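# Move three sand cores from mould onto plywood boards

## Task

Remove three sand cores from the mould, namely the long round-nosed core plus the two upright bladed cores in the mould half on the robot's right (the -y, right_arm side), set all three down on the plywood boards next to the mould and release them, while the remaining two cores stay upright in the mould.

## Robot and tools

Robot: two 6-joint arms, left_arm and right_arm, each with a two-finger gripper and a wrist camera (cam_left_wrist, cam_right_wrist, both 896x504). A two-camera stand is fixed to the floor behind them. Joint order everywhere, in calls and in results: waist, shoulder, elbow, wrist pitch, wrist yaw, wrist roll. Stated ranges (rad): waist -2.618 to 3.054, shoulder 0.000 to 3.142, elbow 0.000 to 3.142, wrist pitch -1.571 to 1.571, wrist yaw -1.571 to 1.571, wrist roll -2.094 to 2.094. True ends may differ by up to 0.059 rad.

Frames: the scene frame has its origin at table-top height halfway between the nominal bases, +z up, +x outward over the table, left_arm toward +y. So the robot's right is -y, the right_arm side. Calibrated bases: left_arm at (+0.031, +0.345, 0) m, quat_wxyz (+1.000, 0, 0, +0.008); right_arm at (+0.030, -0.335, 0) m, quat_wxyz (+1.000, 0, 0, -0.014). Each arm's end_effector_position (m) and end_effector_quat_wxyz are given in that arm's own base frame, and may be off by a few cm, more when reaching far. The fingers point along the gripper's +z and close along its y; the reported position sits between the pads, about 1 cm short of the tips. Fixed cameras and the table use the scene frame.

execute_actions: argument actions is a list of actions; each action is a table of 1 to 15 rows, one row per 1/30 s step; if shorter than 15, its last row repeats. Every row holds 14 numbers in [-1, 1], one list covering both arms: left waist, shoulder, elbow, wrist pitch, wrist yaw, wrist roll, left opening, then the same seven for right_arm. The six joint numbers are offsets from the Joint targets at the moment that action begins (not from the previous row), scaled so 1.0 equals 2.224 rad for waist, shoulder and elbow and 8.485 rad for the three wrist joints. Sending the same offset in a later action moves further. Opening is absolute: +1 fully open, -1 closed; resend the current value to leave a gripper alone, since 0 is a real command. An action asking a joint more than 0.059 rad beyond its range is rejected for both arms. Optional cameras: names, ["all"], or []; images come by default only with an empty actions list.

move: target is either one 14-number row or a list of up to 15 such rows, same layout and scaling; every row's joint offsets count from the same starting Joint targets, and opening is absolute. All joints travel together, so grippers follow curves, and nothing is avoided on the way. speed (rad/s, 0.01 to 12.57, default 0.5) caps the joint with the longest travel; one value or one per target. blend (rad, one value or per target) rounds corners between list targets; 0 stops at each. opening_speed (units of the -1..+1 scale per second, at least 0.2) ramps the fingers; use it slowly for fragile parts. grip_force (N per pad, 10 to 50, one value or one per arm) persists; lower force closes slowly. blocking=false returns after about 0.5 s while motion continues. The result adds a move: line such as done, off_target (resting more than 0.035 rad from target), moving, held, or fault, and limits=held if steps were withheld. Faster motion and targets set deeper past a contact hit harder.

wait: seconds 0 to 10; arms keep their last command and a running move continues. stop: brakes the running move, needing some distance. zoom_image: camera (cam_left_wrist or cam_right_wrist) and region [x0, y0, x1, y1] in pixels of the newest image, top-left origin, at most 504 by 504. finished_scene: scene = this scene's number; call nothing after it in that reply.

Results: Joint positions (rad) and Joint velocities (rad/s) per arm, ending with the pad gap (m; 0.094 fully open); velocities may be summarized as within noise. Joint targets are the baseline for the next offsets. Tool commands lists current gripper commands. grip_measured uses the command scale; with nothing held it can read about 2.5 mm wide, and on a hard part it may read a few mm narrower than the part. grip_effort_nm is gripper motor effort (negative closing), not pad force, and does not settle to zero. Joint torques include arm weight and have offsets and noise; joints 1 to 3 wrap at ±28 N m. joint sent to its limit means a joint was clipped at its end; joint command not followed means the clearance check altered targets. MOTOR HOT appears near 75 °C; at 90 °C an OVER-TEMPERATURE FAULT folds that arm and disables it. Per step, targets may lead measured angles by at most 0.339 rad (first three joints) or 2.2 rad (wrists), and targets implying a gripper jump beyond 200 mm are scaled back. An arm blocked by something keeps pushing until commanded back past its measured positions.

Avoid: arm-to-arm contact or one gripper closing on the other's fingers; wrist-camera cables touching anything (counts as touching); dropping cores, releasing them while moving, or letting them fall far; knocking the two cores that must stay upright; striking the mould, table or stand hard; anything left off the table; long stretched holds or pushes that heat motors. Loose parts may occasionally get nudged by outside disturbances.

Each tool is called as name([rows], argument=value, ...), one row to a line, values as JSON.

## Session

execute_actions(actions=[])

Scene clock: 0.00 s.
left_arm: end_effector_position=(+0.3491, -0.0518, +0.2090) grip_measured=+1.000 grip_effort_nm=n/a end_effector_quat_wxyz=(+0.533, -0.007, +0.815, -0.226) | right_arm: end_effector_position=(+0.3047, +0.0784, +0.1820) grip_measured=+1.000 grip_effort_nm=n/a end_effector_quat_wxyz=(+0.477, +0.034, +0.863, +0.162)
Joint positions: left_arm=[0.064 1.008 0.577 0.059 0.429 -0.249 0.094] | right_arm=[0.21 0.845 0.563 -0.234 -0.068 0.329 0.094]
Joint velocities: within noise
Joint torques (N m): no reading
Heat: left arm: 34 °C; right arm: 36 °C.
Joint targets: left_arm=[0.064 1.000 0.586 0.063 0.431 -0.247] | right_arm=[0.210 0.838 0.575 -0.230 -0.068 0.327]
Tool commands: left_gripper/opening=+1.0 right_gripper/opening=+1.0

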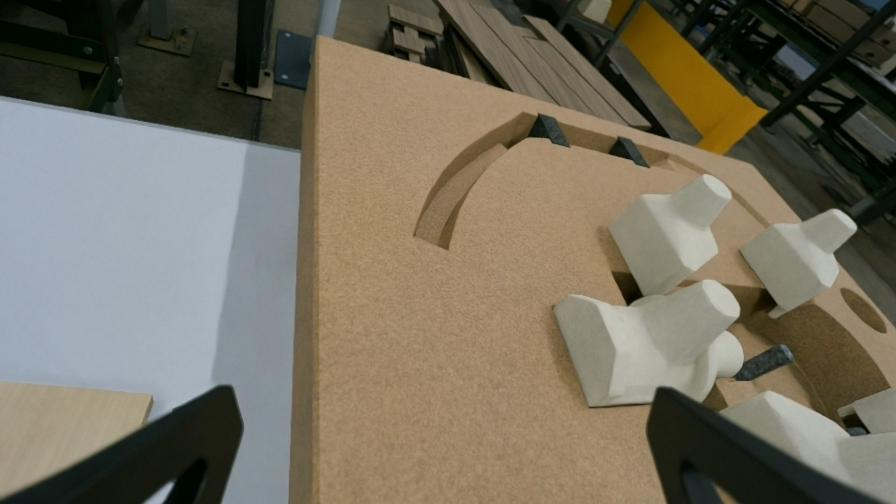

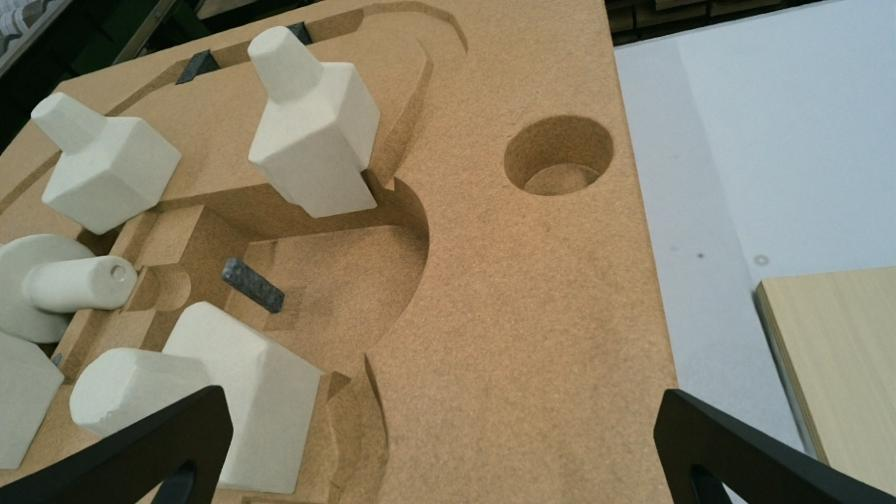

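move([
  [0,0,0.2,0,0,0,1,0,0,0.2,0,0,0,1],
  [-0.2788,0.3372,0.5818,-0.1405,-0.0508,0.0291,0.3,0.1174,0.4105,0.7397,-0.1461,0.008,-0.0385,1],
], speed=0.9, blend=0.1, cameras=["all"])

Scene clock: 8.33 s.
left_arm: end_effector_position=(+0.3681, -0.2296, +0.2545) grip_measured=+0.302 grip_effort_nm=-0.06 end_effector_quat_wxyz=(+0.265, +0.262, +0.924, -0.081) | right_arm: end_effector_position=(+0.3513, +0.1794, +0.3252) grip_measured=+1.000 grip_effort_nm=0.03 end_effector_quat_wxyz=(+0.267, -0.220, +0.936, +0.068)
Joint positions: left_arm=[-0.556 1.738 1.854 -1.125 0.009 -0.006 0.061] | right_arm=[0.466 1.748 2.192 -1.457 -0.007 0.006 0.094]
Joint torques (N m): left_arm=[0.01 -6.56 7.24 1.42 -0.06 0.01] | right_arm=[0.36 -6.15 6.9 0.83 0.06 -0.11]
Heat: left arm: 35 °C; right arm: 37 °C.
Joint targets: left_arm=[-0.557 1.750 1.880 -1.130 0.000 0.000] | right_arm=[0.471 1.751 2.220 -1.470 0.000 0.000]
move: done

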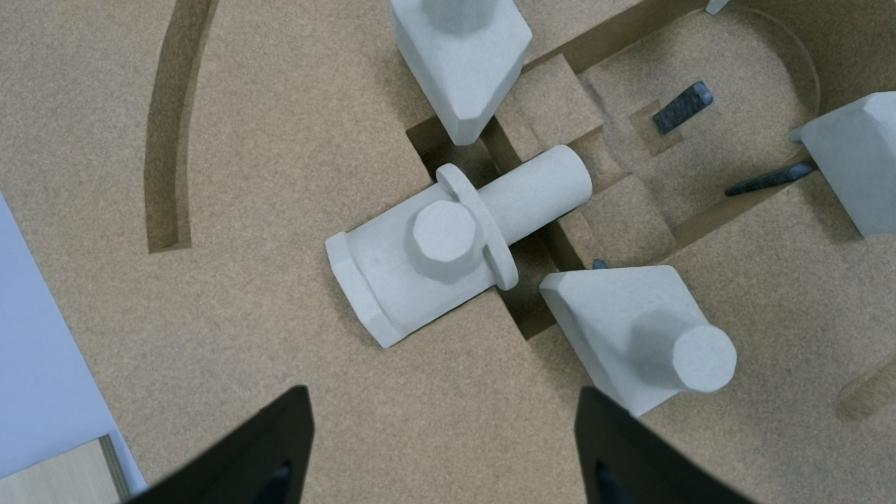

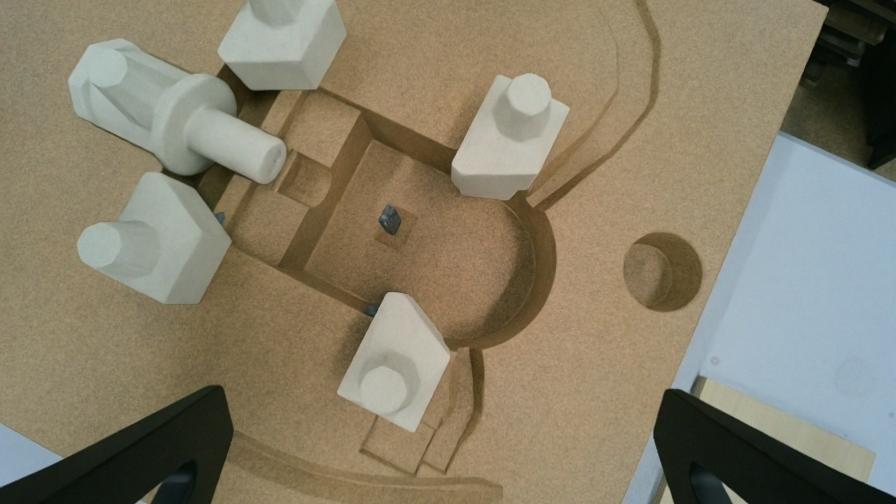

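move(target=[0,-0.1183,-0.3219,0.09,0,0,0,-0.0369,-0.1367,-0.5778,0.1864,0,0,0.5], speed=1.0, cameras=["all"])

Scene clock: 28.77 s.
left_arm: end_effector_position=(+0.3765, -0.2347, +0.1870) grip_measured=+0.002 grip_effort_nm=-0.06 end_effector_quat_wxyz=(+0.389, +0.250, +0.879, -0.116) | right_arm: end_effector_position=(+0.4252, +0.1798, +0.1994) grip_measured=+0.503 grip_effort_nm=-0.13 end_effector_quat_wxyz=(+0.519, -0.166, +0.831, +0.108)
Joint positions: left_arm=[-0.556 1.521 1.173 -0.386 0.009 -0.006 0.047] | right_arm=[0.396 1.474 0.943 0.079 -0.005 0.005 0.071]
Joint torques (N m): left_arm=[0.02 -8.66 4.98 2.09 -0.07 0.01] | right_arm=[-0.66 -7.9 5.63 1.79 0.04 -0.1]
Heat: left arm: 37 °C; right arm: 37 °C.
Joint targets: left_arm=[-0.557 1.487 1.164 -0.366 0.000 0.000] | right_arm=[0.389 1.447 0.935 0.112 0.000 0.000]
move: done

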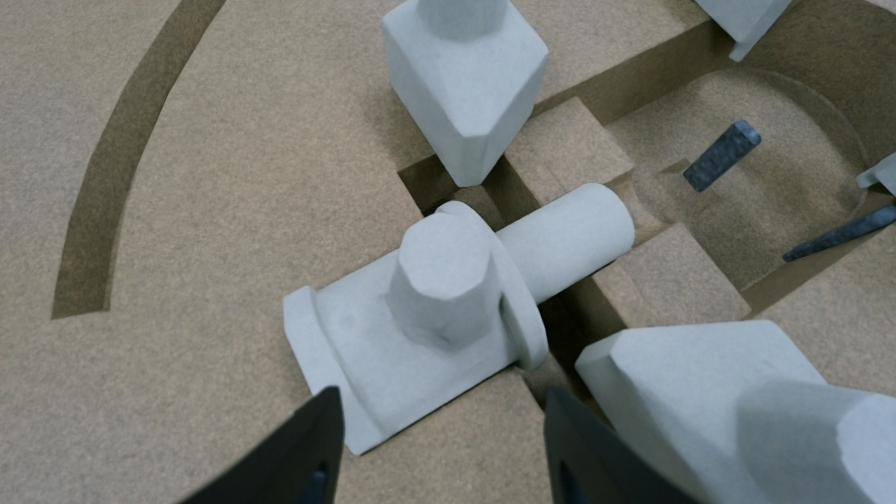

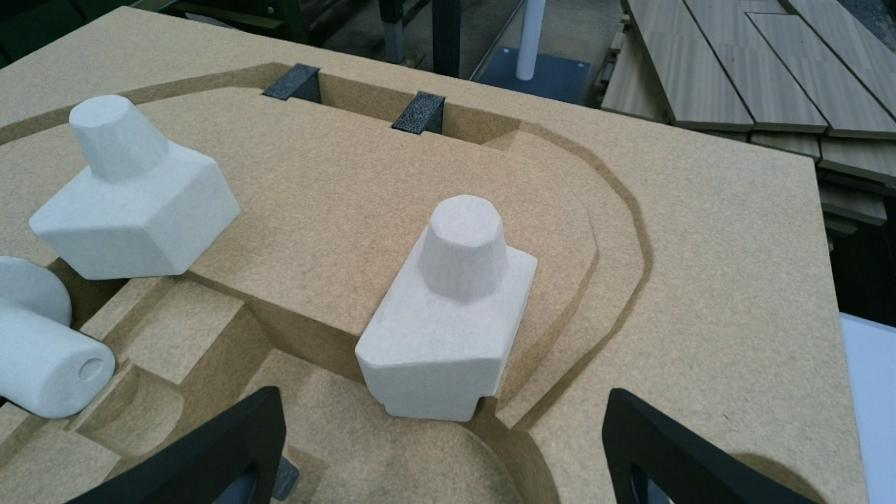

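move([
  [0,0.0448,0.0089,0.0094,0,0,0,-0.0072,0.085,0.0411,0.0117,0,0,0.5],
  [0,0.0922,0.0252,0.0169,0,0,0,-0.0072,0.17,0.1006,0.0174,0,0,0.5],
  [0,0.0922,0.0252,0.0169,0,0,-0.8,-0.0072,0.17,0.1006,0.0174,0,0,-0.7],
], speed=0.45, blend=[0.02,0,0], opening_speed=0.8, grip_force=45, cameras=["all"])

Scene clock: 45.20 s.
left_arm: end_effector_position=(+0.4066, -0.2534, +0.1517) grip_measured=-0.309 grip_effort_nm=-0.91 end_effector_quat_wxyz=(+0.390, +0.250, +0.878, -0.116) | right_arm: end_effector_position=(+0.4984, +0.2006, +0.1551) grip_measured=-0.293 grip_effort_nm=-0.88 end_effector_quat_wxyz=(+0.520, -0.159, +0.833, +0.103)
Joint positions: left_arm=[-0.556 1.678 1.19 -0.244 0.008 -0.006 0.032] | right_arm=[0.38 1.819 1.129 0.237 -0.003 0.005 0.033]
Joint torques (N m): left_arm=[0.05 -6.31 8.09 2.06 -0.05 0.03] | right_arm=[-0.66 -7.68 8.35 1.68 0.02 -0.1]
Heat: left arm: 37 °C; right arm: 41 °C.
Joint targets: left_arm=[-0.557 1.692 1.220 -0.222 0.000 0.000] | right_arm=[0.372 1.825 1.159 0.259 0.000 0.000]
grip_force (N): 45, 45
move: done

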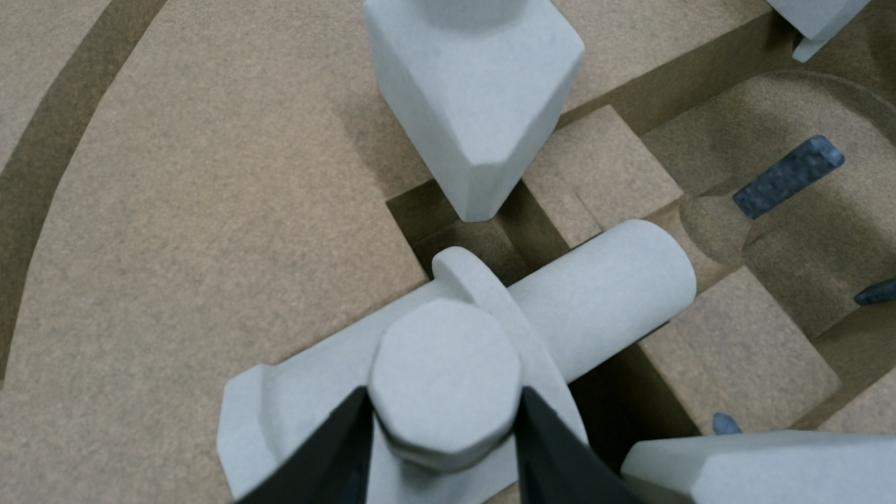

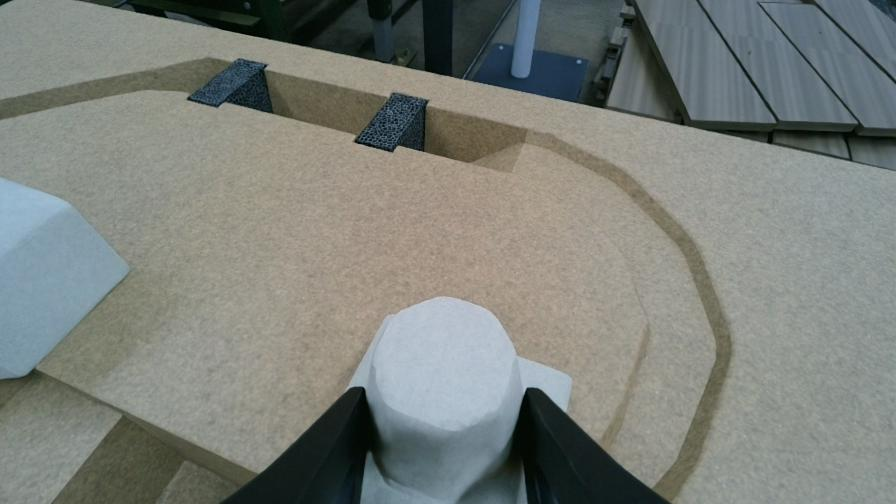

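move([
  [0,0,0,0,0,0,0,0,0,0,0,0,0,0],
  [0,0.02,0.0165,0.0005,0,0,0,0,0.0145,0.0206,-0.0019,0,0,0],
  [0,0.02,0.0165,0.0005,0,0,-0.8,0,0.0145,0.0206,-0.0019,0,0,-0.7],
], speed=0.4, opening_speed=1.0, cameras=["all"])

Scene clock: 58.40 s.
left_arm: end_effector_position=(+0.4162, -0.2593, +0.1502) grip_measured=-0.214 grip_effort_nm=-0.90 end_effector_quat_wxyz=(+0.392, +0.250, +0.878, -0.117) | right_arm: end_effector_position=(+0.5080, +0.2040, +0.1603) grip_measured=-0.280 grip_effort_nm=-0.90 end_effector_quat_wxyz=(+0.527, -0.158, +0.829, +0.103)
Joint positions: left_arm=[-0.556 1.719 1.228 -0.237 0.008 -0.006 0.037] | right_arm=[0.38 1.845 1.171 0.236 -0.001 0.004 0.034]
Joint torques (N m): left_arm=[0.08 -6.39 8.03 2.04 -0.06 0.01] | right_arm=[-0.66 -7.51 8.66 1.54 0 -0.09]
Heat: left arm: 39 °C; right arm: 42 °C.
Joint targets: left_arm=[-0.557 1.736 1.257 -0.218 0.000 0.000] | right_arm=[0.372 1.858 1.205 0.243 0.000 0.000]
grip_force (N): 45, 45
move: done

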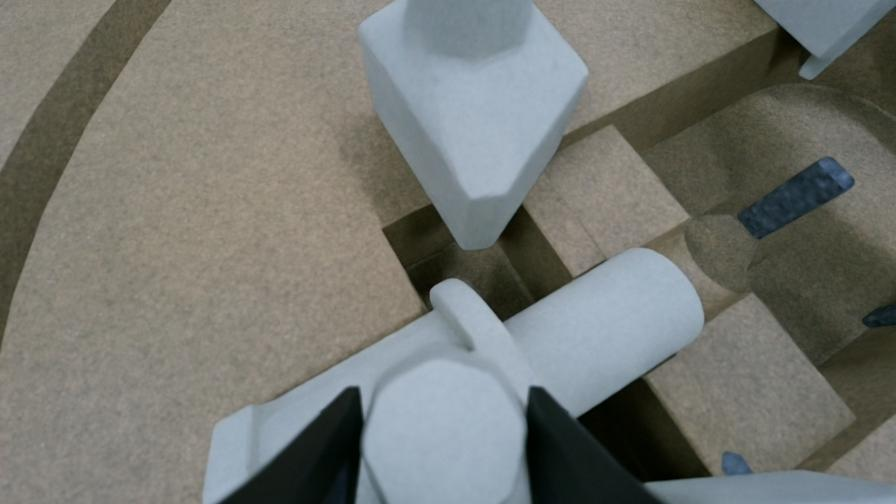

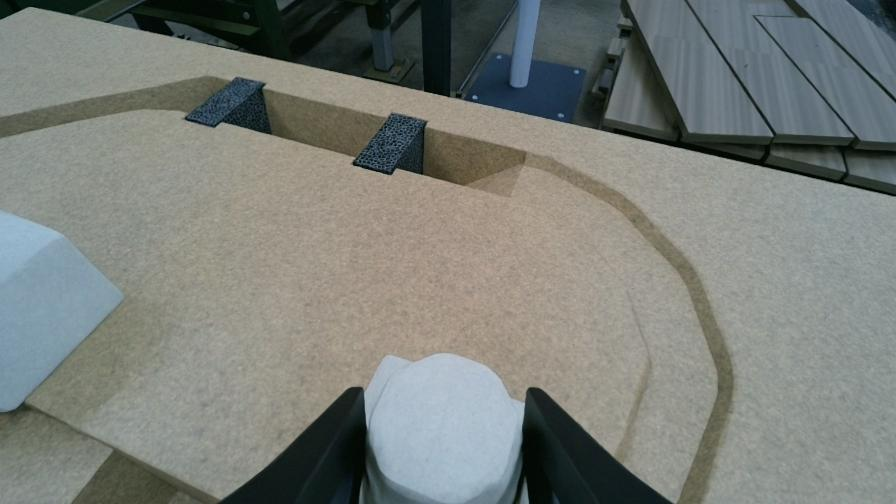

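move([
  [0,-0.0353,0.0964,-0.0133,0,0,-0.8,0,-0.0319,0.0643,-0.0146,0,0,-0.7],
  [0,-0.0427,0.1922,-0.0333,0,0,-0.8,0,-0.0472,0.1371,-0.0375,0,0,-0.7],
  [0,-0.2,0.0846,-0.0475,0,0,-0.8,0,-0.3017,-0.036,-0.0579,0,0,-0.7],
  [0.4393,-0.3062,-0.1623,-0.015,0,0,-0.8,-0.4326,-0.3692,-0.2644,-0.0154,-0.0755,-0.2374,-0.7],
], speed=[0.25,0.3,0.6,0.8], blend=[0.03,0.03,0.1,0], cameras=["all"])

Scene clock: 96.87 s.
left_arm: end_effector_position=(+0.3152, +0.1407, +0.1942) grip_measured=-0.215 grip_effort_nm=-0.91 end_effector_quat_wxyz=(+0.409, -0.190, +0.888, +0.086) | right_arm: end_effector_position=(+0.3390, -0.0996, +0.2032) grip_measured=-0.281 grip_effort_nm=-0.91 end_effector_quat_wxyz=(-0.384, +0.645, -0.507, +0.424)
Joint positions: left_arm=[0.416 1.11 0.879 -0.477 -0.002 -0.004 0.037] | right_arm=[-0.585 1.072 0.612 0.024 -0.608 -2.001 0.034]
Joint torques (N m): left_arm=[0.42 -6.97 7.12 3.3 0.05 0] | right_arm=[-0.53 -5.41 6.58 2.22 -0.45 -0.2]
Heat: left arm: 42 °C; right arm: 44 °C.
Joint targets: left_arm=[0.421 1.055 0.896 -0.346 0.000 0.000] | right_arm=[-0.590 1.037 0.617 0.113 -0.641 -2.014]
grip_force (N): 45, 45
move: off_target (left_arm, right_arm); left_arm: the wrist pitch is farthest, 0.131 rad from its target; right_arm: the wrist pitch is farthest, 0.088 rad from its target

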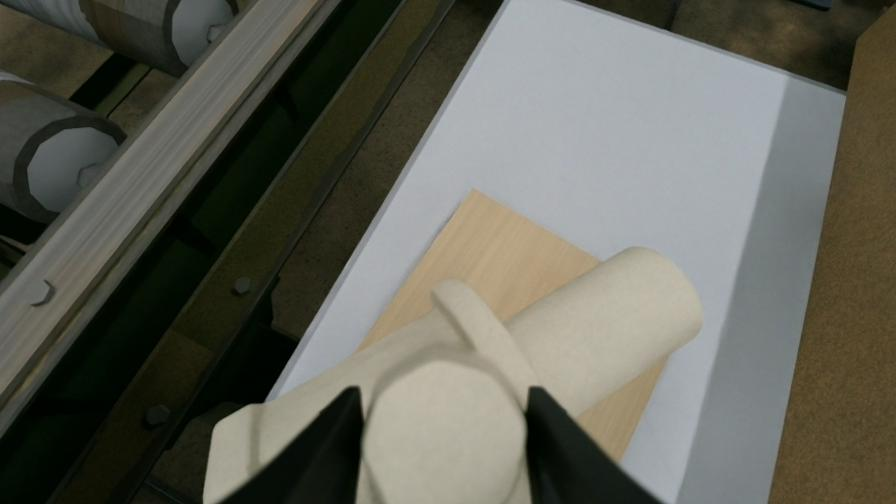

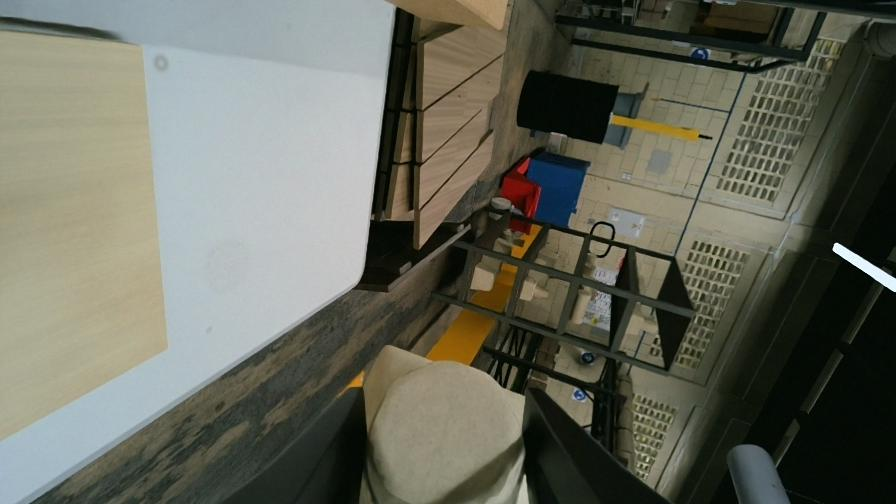

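move([
  [-0.0261,-0.0571,-0.1376,0.0202,0,0,-0.8,0,0.1421,-0.1412,0.0715,0,0,-0.7],
  [-0.0261,-0.0571,-0.1376,0.0202,0,0,-0.8,0,0.2122,-0.1619,0.0955,0,0,-0.7],
], speed=0.4, blend=0.03, cameras=["all"])

Scene clock: 117.80 s.
left_arm: end_effector_position=(+0.2893, +0.1139, +0.1329) grip_measured=-0.215 grip_effort_nm=-0.91 end_effector_quat_wxyz=(+0.410, -0.170, +0.893, +0.077) | right_arm: end_effector_position=(+0.3371, -0.0980, +0.0767) grip_measured=-0.281 grip_effort_nm=-0.91 end_effector_quat_wxyz=(-0.384, +0.646, -0.502, +0.428)
Joint positions: left_arm=[0.371 0.976 0.573 -0.307 -0.002 -0.004 0.037] | right_arm=[-0.585 1.513 0.253 0.833 -0.61 -2.005 0.034]
Joint torques (N m): left_arm=[-0.61 -5.31 7.12 3.33 0.06 0] | right_arm=[-0.44 -4.19 4.27 2.23 -0.44 -0.14]
Heat: left arm: 47 °C; right arm: 46 °C.
Joint targets: left_arm=[0.363 0.928 0.590 -0.174 0.000 0.000] | right_arm=[-0.590 1.508 0.257 0.923 -0.641 -2.014]
grip_force (N): 45, 45
move: off_target (left_arm, right_arm); left_arm: the wrist pitch is farthest, 0.132 rad from its target; right_arm: the wrist pitch is farthest, 0.091 rad from its target

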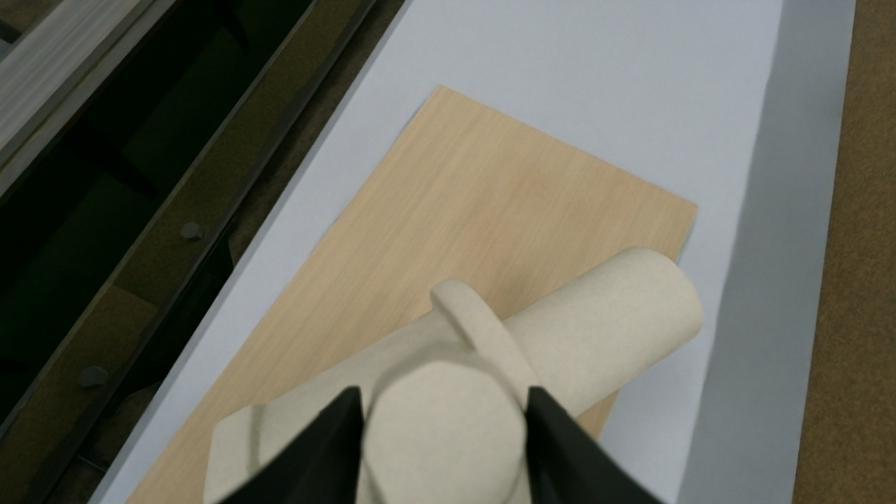

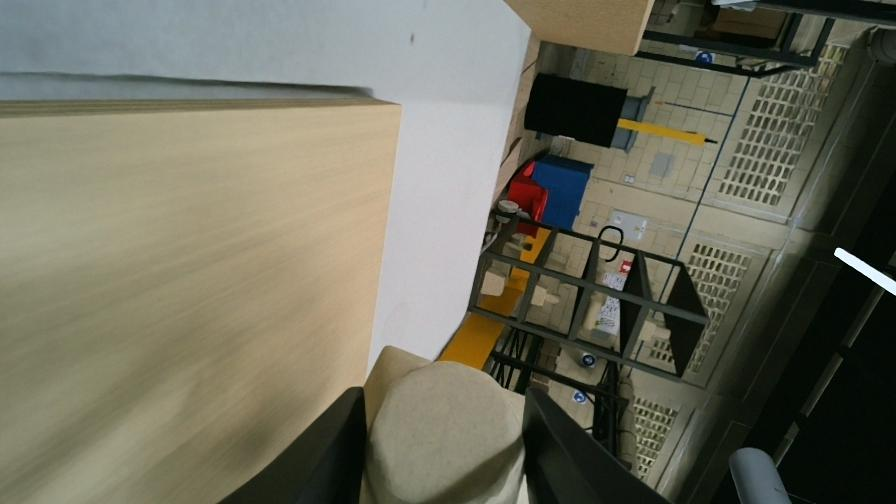

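move(target=[0,0.0077,-0.0279,0.0093,0,0,-0.8,0,0.0409,-0.0062,0.0123,0,0,-0.7], speed=0.12, cameras=["cam_right_wrist"])

Scene clock: 122.57 s.
left_arm: end_effector_position=(+0.2888, +0.1137, +0.1206) grip_measured=-0.215 grip_effort_nm=-0.91 end_effector_quat_wxyz=(+0.417, -0.169, +0.890, +0.078) | right_arm: end_effector_position=(+0.3384, -0.0988, +0.0655) grip_measured=-0.281 grip_effort_nm=-0.91 end_effector_quat_wxyz=(-0.384, +0.646, -0.501, +0.429)
Joint positions: left_arm=[0.371 0.976 0.512 -0.231 -0.002 -0.004 0.037] | right_arm=[-0.585 1.602 0.241 0.937 -0.61 -2.006 0.034]
Joint torques (N m): left_arm=[-0.5 -4 6.98 3.39 0.05 -0.01] | right_arm=[-0.44 -4.31 3.67 2.24 -0.42 -0.13]
Heat: left arm: 49 °C; right arm: 46 °C.
Joint targets: left_arm=[0.363 0.945 0.528 -0.095 0.000 0.000] | right_arm=[-0.590 1.599 0.243 1.027 -0.640 -2.015]
grip_force (N): 45, 45
move: off_target (left_arm, right_arm); left_arm: the wrist pitch is farthest, 0.136 rad from its target; right_arm: the wrist pitch is farthest, 0.091 rad from its target
Images, in order (width x height): cam_right_wrist 896x504.

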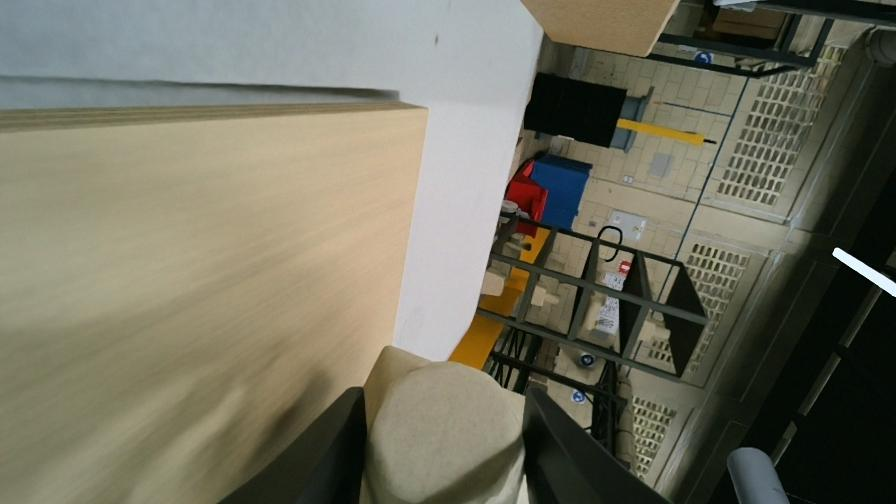

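move(target=[0,0.0027,-0.0099,0.0033,0,0,-0.8,0,0.0205,-0.003,0.0062,0,0,-0.7], speed=0.12)

move(target=[0,0.0018,-0.0066,0.0022,0,0,-0.8,0,0.0171,-0.003,0.005,0,0,-0.7], speed=0.12, cameras=["cam_right_wrist"])

Scene clock: 127.30 s.
left_arm: end_effector_position=(+0.2886, +0.1137, +0.1168) grip_measured=-0.215 grip_effort_nm=-0.90 end_effector_quat_wxyz=(+0.419, -0.169, +0.888, +0.079) | right_arm: end_effector_position=(+0.3384, -0.0987, +0.0596) grip_measured=-0.281 grip_effort_nm=-0.91 end_effector_quat_wxyz=(-0.384, +0.646, -0.501, +0.429)
Joint positions: left_arm=[0.371 0.976 0.491 -0.204 -0.002 -0.004 0.037] | right_arm=[-0.585 1.647 0.234 0.989 -0.61 -2.006 0.034]
Joint torques (N m): left_arm=[-0.51 -3.58 6.84 3.41 0.05 0] | right_arm=[-0.43 -4.46 3.47 2.22 -0.42 -0.14]
Heat: left arm: 50 °C; right arm: 48 °C.
Joint targets: left_arm=[0.363 0.951 0.506 -0.067 0.000 0.000] | right_arm=[-0.590 1.645 0.236 1.080 -0.640 -2.014]
grip_force (N): 45, 45
move: off_target (left_arm, right_arm); left_arm: the wrist pitch is farthest, 0.137 rad from its target; right_arm: the wrist pitch is farthest, 0.090 rad from its target

Scene clock: 128.30 s.
left_arm: end_effector_position=(+0.2897, +0.1141, +0.1160) grip_measured=-0.215 grip_effort_nm=-0.91 end_effector_quat_wxyz=(+0.425, -0.168, +0.886, +0.080) | right_arm: end_effector_position=(+0.3378, -0.0983, +0.0542) grip_measured=-0.281 grip_effort_nm=-0.91 end_effector_quat_wxyz=(-0.384, +0.646, -0.501, +0.428)
Joint positions: left_arm=[0.371 0.976 0.478 -0.179 -0.002 -0.004 0.037] | right_arm=[-0.585 1.685 0.228 1.032 -0.611 -2.006 0.034]
Joint torques (N m): left_arm=[-0.51 -3.15 6.58 3.33 0.07 -0.01] | right_arm=[-0.44 -4.52 3.22 2.23 -0.42 -0.13]
Heat: left arm: 50 °C; right arm: 48 °C.
Joint targets: left_arm=[0.363 0.955 0.491 -0.048 0.000 0.000] | right_arm=[-0.590 1.683 0.229 1.122 -0.640 -2.014]
grip_force (N): 45, 45
move: off_target (left_arm, right_arm); left_arm: the wrist pitch is farthest, 0.130 rad from its target; right_arm: the wrist pitch is farthest, 0.091 rad from its target
Images, in order (width x height): cam_right_wrist 896x504.

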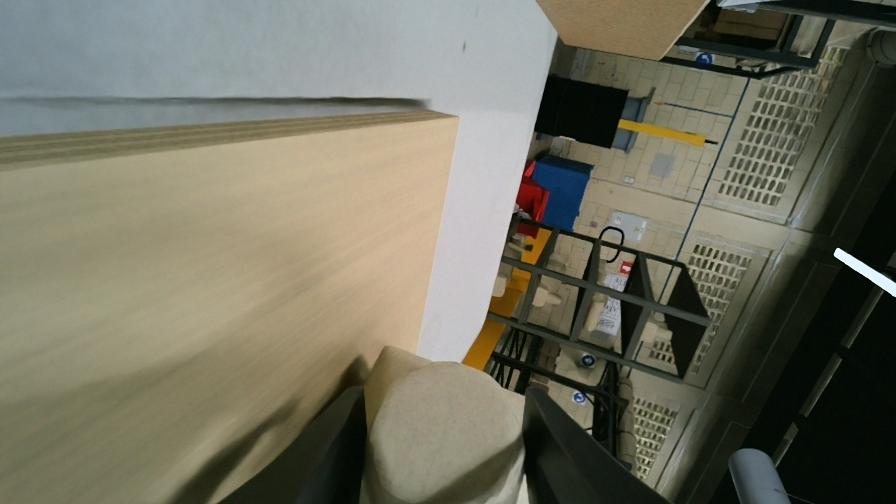

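move(target=[0,0.0022,-0.008,0.0027,0,0,-0.8,0,0.0171,-0.003,0.005,0,0,-0.7], speed=0.12)

move(target=[0,0,0,0,0,0,-0.8,0,0.0137,-0.0025,0.004,0,0,-0.7], speed=0.12, cameras=["cam_right_wrist"])

Scene clock: 131.57 s.
left_arm: end_effector_position=(+0.2909, +0.1146, +0.1153) grip_measured=-0.215 grip_effort_nm=-0.91 end_effector_quat_wxyz=(+0.432, -0.168, +0.883, +0.081) | right_arm: end_effector_position=(+0.3375, -0.0979, +0.0495) grip_measured=-0.281 grip_effort_nm=-0.91 end_effector_quat_wxyz=(-0.384, +0.647, -0.501, +0.429)
Joint positions: left_arm=[0.371 0.976 0.463 -0.149 -0.002 -0.004 0.037] | right_arm=[-0.585 1.722 0.222 1.074 -0.612 -2.007 0.034]
Joint torques (N m): left_arm=[-0.55 -2.84 6.35 3.27 0.05 0] | right_arm=[-0.42 -4.52 2.93 2.25 -0.41 -0.11]
Heat: left arm: 51 °C; right arm: 48 °C.
Joint targets: left_arm=[0.363 0.960 0.473 -0.026 0.000 0.000] | right_arm=[-0.590 1.721 0.223 1.164 -0.640 -2.014]
grip_force (N): 45, 45
move: off_target (left_arm, right_arm); left_arm: the wrist pitch is farthest, 0.124 rad from its target; right_arm: the wrist pitch is farthest, 0.090 rad from its target

Scene clock: 132.37 s.
left_arm: end_effector_position=(+0.2909, +0.1146, +0.1153) grip_measured=-0.215 grip_effort_nm=-0.91 end_effector_quat_wxyz=(+0.432, -0.168, +0.883, +0.081) | right_arm: end_effector_position=(+0.3379, -0.0977, +0.0482) grip_measured=-0.281 grip_effort_nm=-0.91 end_effector_quat_wxyz=(-0.385, +0.647, -0.496, +0.433)
Joint positions: left_arm=[0.371 0.976 0.463 -0.149 -0.002 -0.004 0.037] | right_arm=[-0.585 1.751 0.218 1.118 -0.614 -2.009 0.034]
Joint torques (N m): left_arm=[-0.55 -2.8 6.42 3.29 0.07 0.01] | right_arm=[-0.46 -4.48 2.71 2.19 -0.38 -0.11]
Heat: left arm: 51 °C; right arm: 48 °C.
Joint targets: left_arm=[0.363 0.960 0.473 -0.026 0.000 0.000] | right_arm=[-0.590 1.751 0.217 1.199 -0.640 -2.014]
grip_force (N): 45, 45
move: off_target (left_arm, right_arm); left_arm: the wrist pitch is farthest, 0.123 rad from its target; right_arm: the wrist pitch is farthest, 0.080 rad from its target
Images, in order (width x height): cam_right_wrist 896x504.

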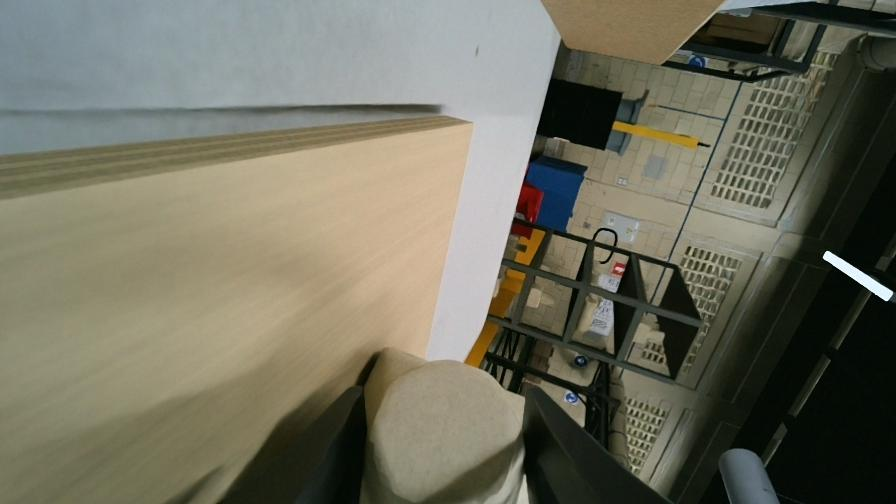

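move(target=[0,0,0,0,0,0,0.1,0,0,0,0,0,0,-0.1], opening_speed=0.4, cameras=["all"])

Scene clock: 138.10 s.
left_arm: end_effector_position=(+0.3043, +0.1198, +0.1357) grip_measured=+0.098 grip_effort_nm=0.13 end_effector_quat_wxyz=(+0.475, -0.164, +0.860, +0.089) | right_arm: end_effector_position=(+0.3412, -0.0990, +0.0579) grip_measured=-0.103 grip_effort_nm=0.18 end_effector_quat_wxyz=(-0.385, +0.646, -0.478, +0.453)
Joint positions: left_arm=[0.371 0.976 0.463 -0.05 -0.002 -0.004 0.052] | right_arm=[-0.585 1.751 0.218 1.166 -0.619 -2.019 0.042]
Joint torques (N m): left_arm=[-0.57 -2.93 6.43 2.3 0.05 0] | right_arm=[-0.44 -4.49 2.71 1.71 -0.32 0.02]
Heat: left arm: 52 °C; right arm: 49 °C.
Joint targets: left_arm=[0.363 0.960 0.474 -0.026 0.000 0.000] | right_arm=[-0.590 1.751 0.217 1.198 -0.640 -2.014]
grip_force (N): 45, 45
move: done

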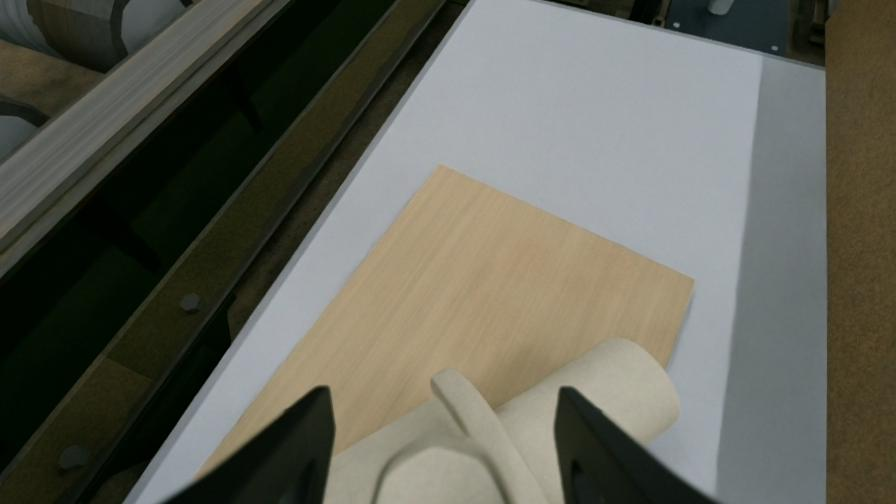

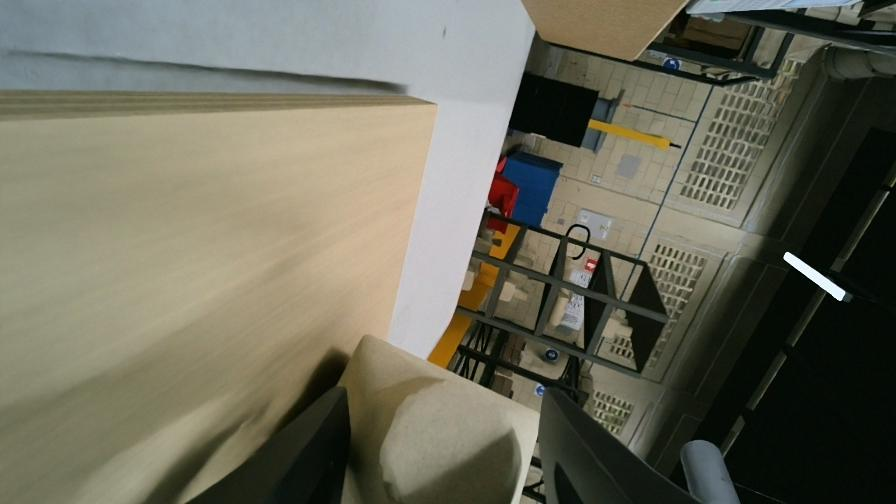

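move([
  [0,0,0,0,0,0,0.4,0,0,0,0,0,0,0.3],
  [0,-0.1574,0.027,-0.0589,0,0,0.4,-0.0612,-0.0949,-0.04,-0.0198,-0.0159,0,0.3],
  [-0.3,-0.0859,0.2118,-0.053,0,0,0.4,0.063,-0.4906,0.2487,-0.1648,0.0401,0.1195,0.3],
  [-0.6623,-0.0859,0.2118,-0.053,0,0,0.9,0.4901,-0.4906,0.2487,-0.1648,0.0754,0.2374,0.3],
  [-0.6623,-0.0859,0.2118,-0.053,0,0,0.9,0.5166,-0.4942,0.1452,-0.1754,0.0754,0.2374,0.5],
], speed=[0.5,0.35,0.9,1.0,0.6], blend=[0,0.01,0.1,0.1,0], opening_speed=1.0, cameras=["all"])

Scene clock: 160.20 s.
left_arm: end_effector_position=(+0.1363, -0.2672, +0.3156) grip_measured=+0.898 grip_effort_nm=0.13 end_effector_quat_wxyz=(+0.493, +0.426, +0.695, -0.304) | right_arm: end_effector_position=(+0.2469, +0.1543, +0.2101) grip_measured=+0.497 grip_effort_nm=0.18 end_effector_quat_wxyz=(+0.525, -0.232, +0.805, +0.149)
Joint positions: left_arm=[-1.103 0.768 0.919 -0.487 0 -0.004 0.089] | right_arm=[0.552 0.66 0.543 -0.298 -0.005 -0.007 0.07]
Joint torques (N m): left_arm=[-0.59 -0.13 7.68 2.32 0.02 -0.01] | right_arm=[0.64 -0.72 6.17 1.57 0.02 0.03]
Heat: left arm: 48 °C; right arm: 46 °C.
Joint targets: left_arm=[-1.110 0.769 0.945 -0.475 0.000 0.000] | right_arm=[0.559 0.652 0.540 -0.290 -0.001 0.000]
grip_force (N): 45, 45
move: done; blend cut to 0 rad at target 4

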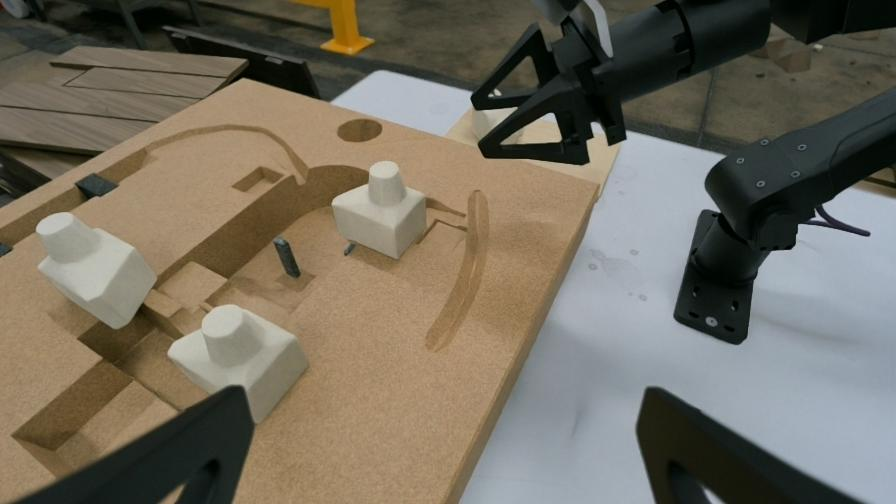

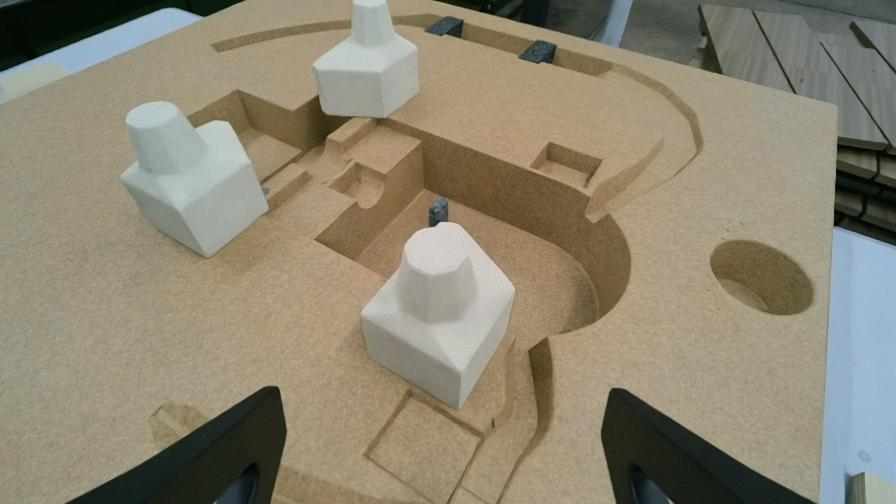

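move([
  [0,0,0,0,0,0,0.9,0.0027,0.1085,-0.0242,0.033,0,0,0.5],
  [0,0,0,0,0,0,0.9,0.0027,0.2295,-0.0121,0.0615,0,0,0.5],
], speed=0.5, blend=[0.02,0], cameras=["all"])

Scene clock: 168.53 s.
left_arm: end_effector_position=(+0.1363, -0.2672, +0.3156) grip_measured=+0.898 grip_effort_nm=0.13 end_effector_quat_wxyz=(+0.493, +0.426, +0.695, -0.304) | right_arm: end_effector_position=(+0.3124, +0.1969, +0.1459) grip_measured=+0.497 grip_effort_nm=0.18 end_effector_quat_wxyz=(+0.506, -0.238, +0.816, +0.145)
Joint positions: left_arm=[-1.103 0.768 0.919 -0.487 0 -0.004 0.089] | right_arm=[0.558 1.161 0.5 0.198 -0.005 -0.007 0.07]
Joint torques (N m): left_arm=[-0.57 -0.2 7.79 2.31 0.03 -0.03] | right_arm=[0.66 -2.81 7.04 1.81 0.03 0.03]
Heat: left arm: 49 °C; right arm: 47 °C.
Joint targets: left_arm=[-1.110 0.769 0.945 -0.475 0.000 0.000] | right_arm=[0.565 1.163 0.513 0.232 -0.001 0.000]
grip_force (N): 45, 45
move: done

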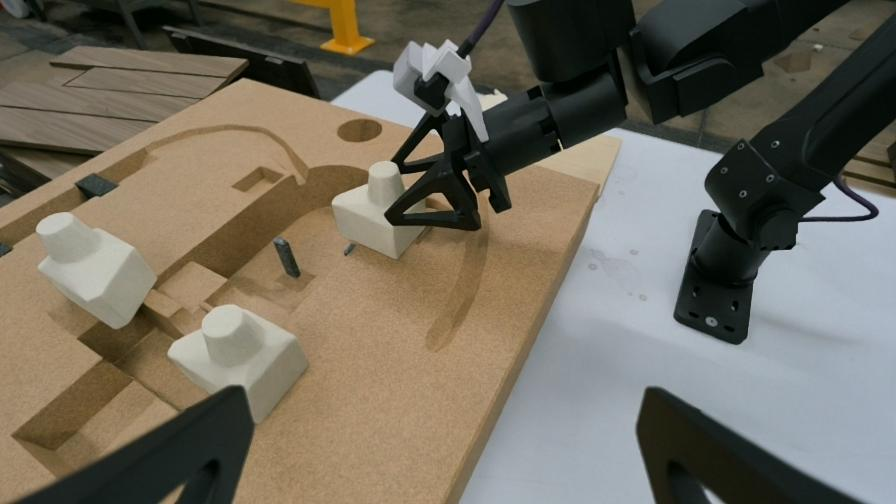

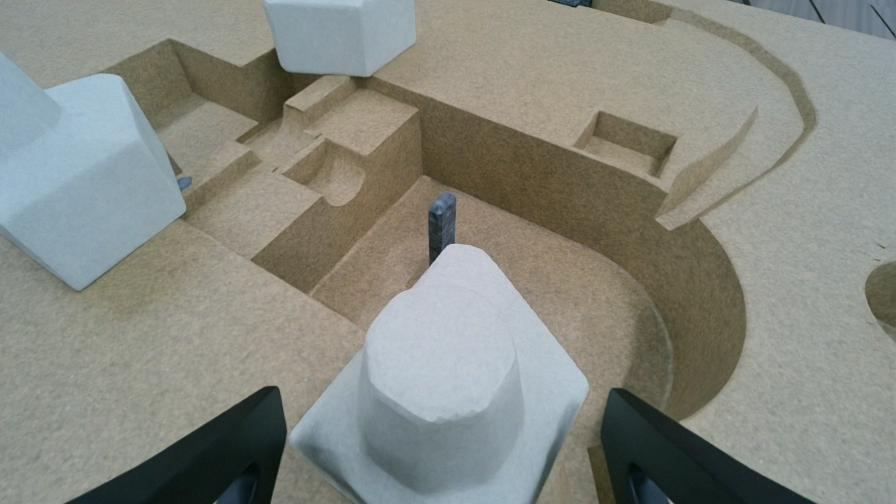

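move([
  [0,0,0,0,0,0,0.9,0,0.009,0.018,-0.0009,0,0,0.5],
  [0,0,0,0,0,0,0.9,0,0.009,0.018,-0.0009,0,0,-0.7],
], speed=0.4, opening_speed=0.8, cameras=["all"])

Scene clock: 176.00 s.
left_arm: end_effector_position=(+0.1363, -0.2672, +0.3156) grip_measured=+0.898 grip_effort_nm=0.13 end_effector_quat_wxyz=(+0.493, +0.426, +0.695, -0.304) | right_arm: end_effector_position=(+0.3171, +0.2002, +0.1508) grip_measured=-0.255 grip_effort_nm=-0.89 end_effector_quat_wxyz=(+0.510, -0.237, +0.814, +0.146)
Joint positions: left_arm=[-1.103 0.768 0.919 -0.487 0 -0.004 0.089] | right_arm=[0.558 1.178 0.521 0.204 -0.005 -0.007 0.035]
Joint torques (N m): left_arm=[-0.53 -0.05 7.68 2.31 0.03 -0.02] | right_arm=[0.61 -2.73 8.61 1.66 0.03 0.04]
Heat: left arm: 49 °C; right arm: 47 °C.
Joint targets: left_arm=[-1.110 0.769 0.945 -0.475 0.000 0.000] | right_arm=[0.565 1.183 0.553 0.225 -0.001 0.000]
grip_force (N): 45, 45
move: done

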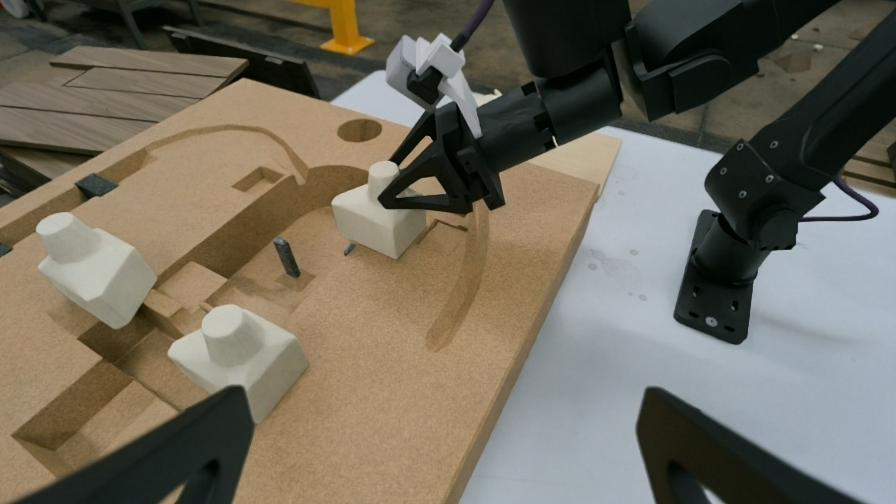

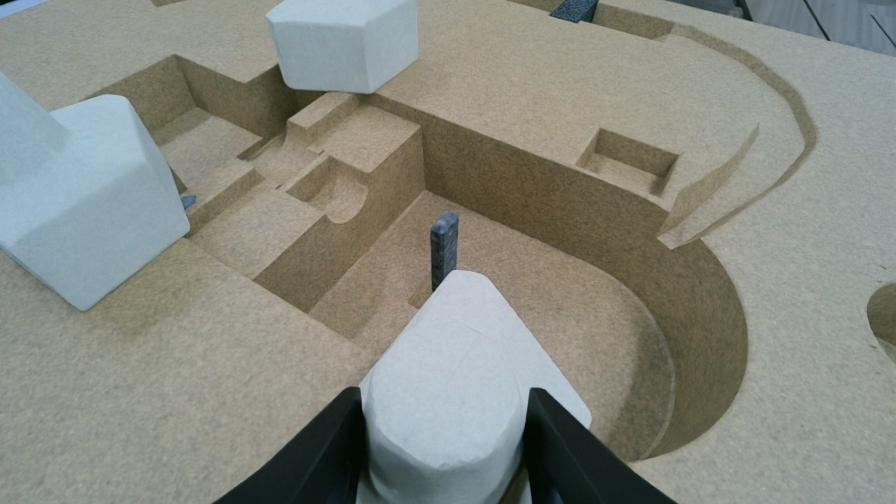

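move([
  [0,0,0,0,0,0,0.9,0,-0.0409,0.0926,-0.0222,0,0,-0.7],
  [0,0,0,0,0,0,0.9,0,-0.0477,0.1969,-0.051,0,0,-0.7],
  [0,0,0,0,0,0,0.9,-0.1506,-0.1632,0.1605,-0.0913,0.0295,-0.0884,-0.7],
  [0,0,0,0,0,0,0.9,-0.2999,-0.1866,0.0459,-0.0671,0.0608,-0.1796,-0.7],
], speed=[0.25,0.3,0.6,0.6], blend=[0.03,0.03,0.1,0], cameras=["all"])

zoom_image(camera="cam_left_wrist", region=[390, 0, 694, 250])

Scene clock: 246.60 s.
left_arm: end_effector_position=(+0.1363, -0.2672, +0.3156) grip_measured=+0.898 grip_effort_nm=0.13 end_effector_quat_wxyz=(+0.493, +0.426, +0.695, -0.304) | right_arm: end_effector_position=(+0.2686, -0.1083, +0.2010) grip_measured=-0.259 grip_effort_nm=-0.91 end_effector_quat_wxyz=(+0.166, -0.473, +0.724, -0.473)
Joint positions: left_arm=[-1.103 0.768 0.919 -0.487 0 -0.004 0.089] | right_arm=[-0.096 0.797 0.646 -0.443 0.478 -1.51 0.035]
Joint torques (N m): left_arm=[-0.58 -0.12 7.64 2.32 0.02 -0.04] | right_arm=[-0.47 -3.08 6.93 2.25 0.47 -0.17]
Heat: left arm: 51 °C; right arm: 48 °C.
Joint targets: left_arm=[-1.110 0.769 0.945 -0.475 0.000 0.000] | right_arm=[-0.102 0.768 0.655 -0.345 0.515 -1.524]
grip_force (N): 45, 45
move: off_target (right_arm); right_arm: the wrist pitch is farthest, 0.098 rad from its target

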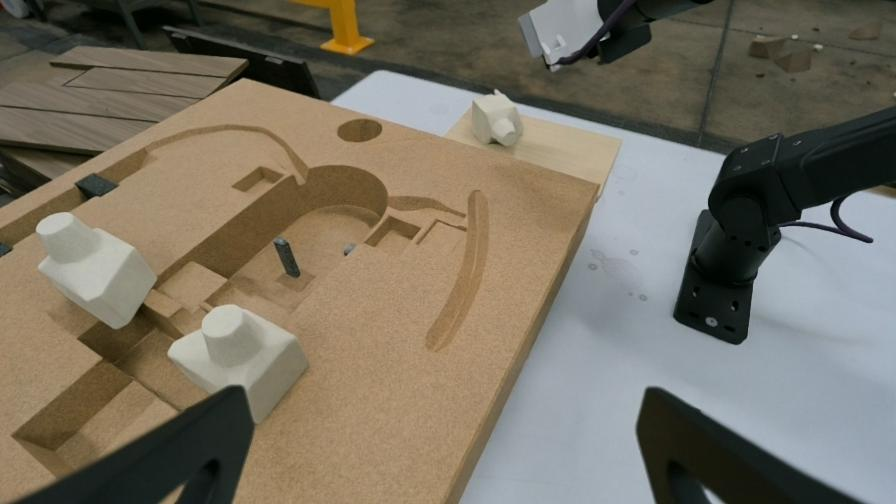

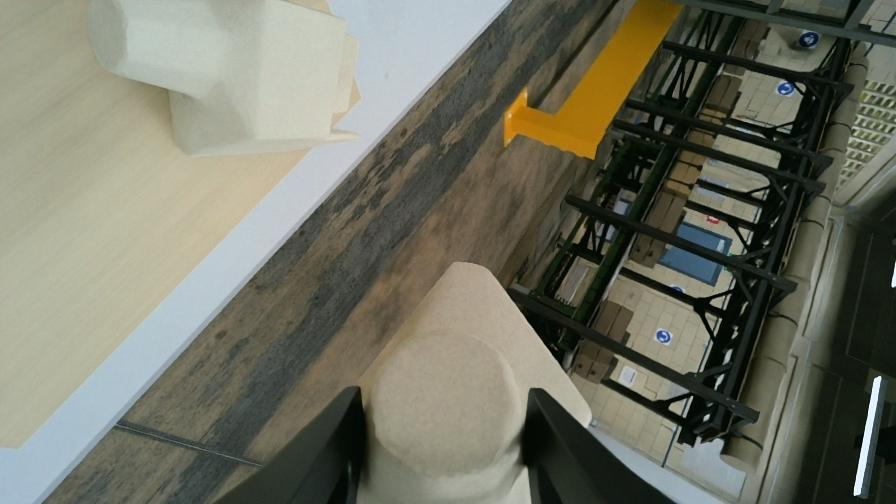

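Scaled by 1.658.

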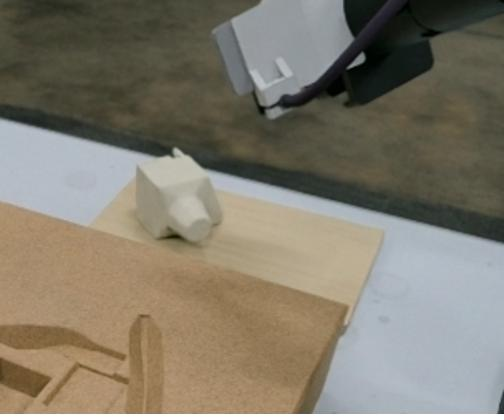

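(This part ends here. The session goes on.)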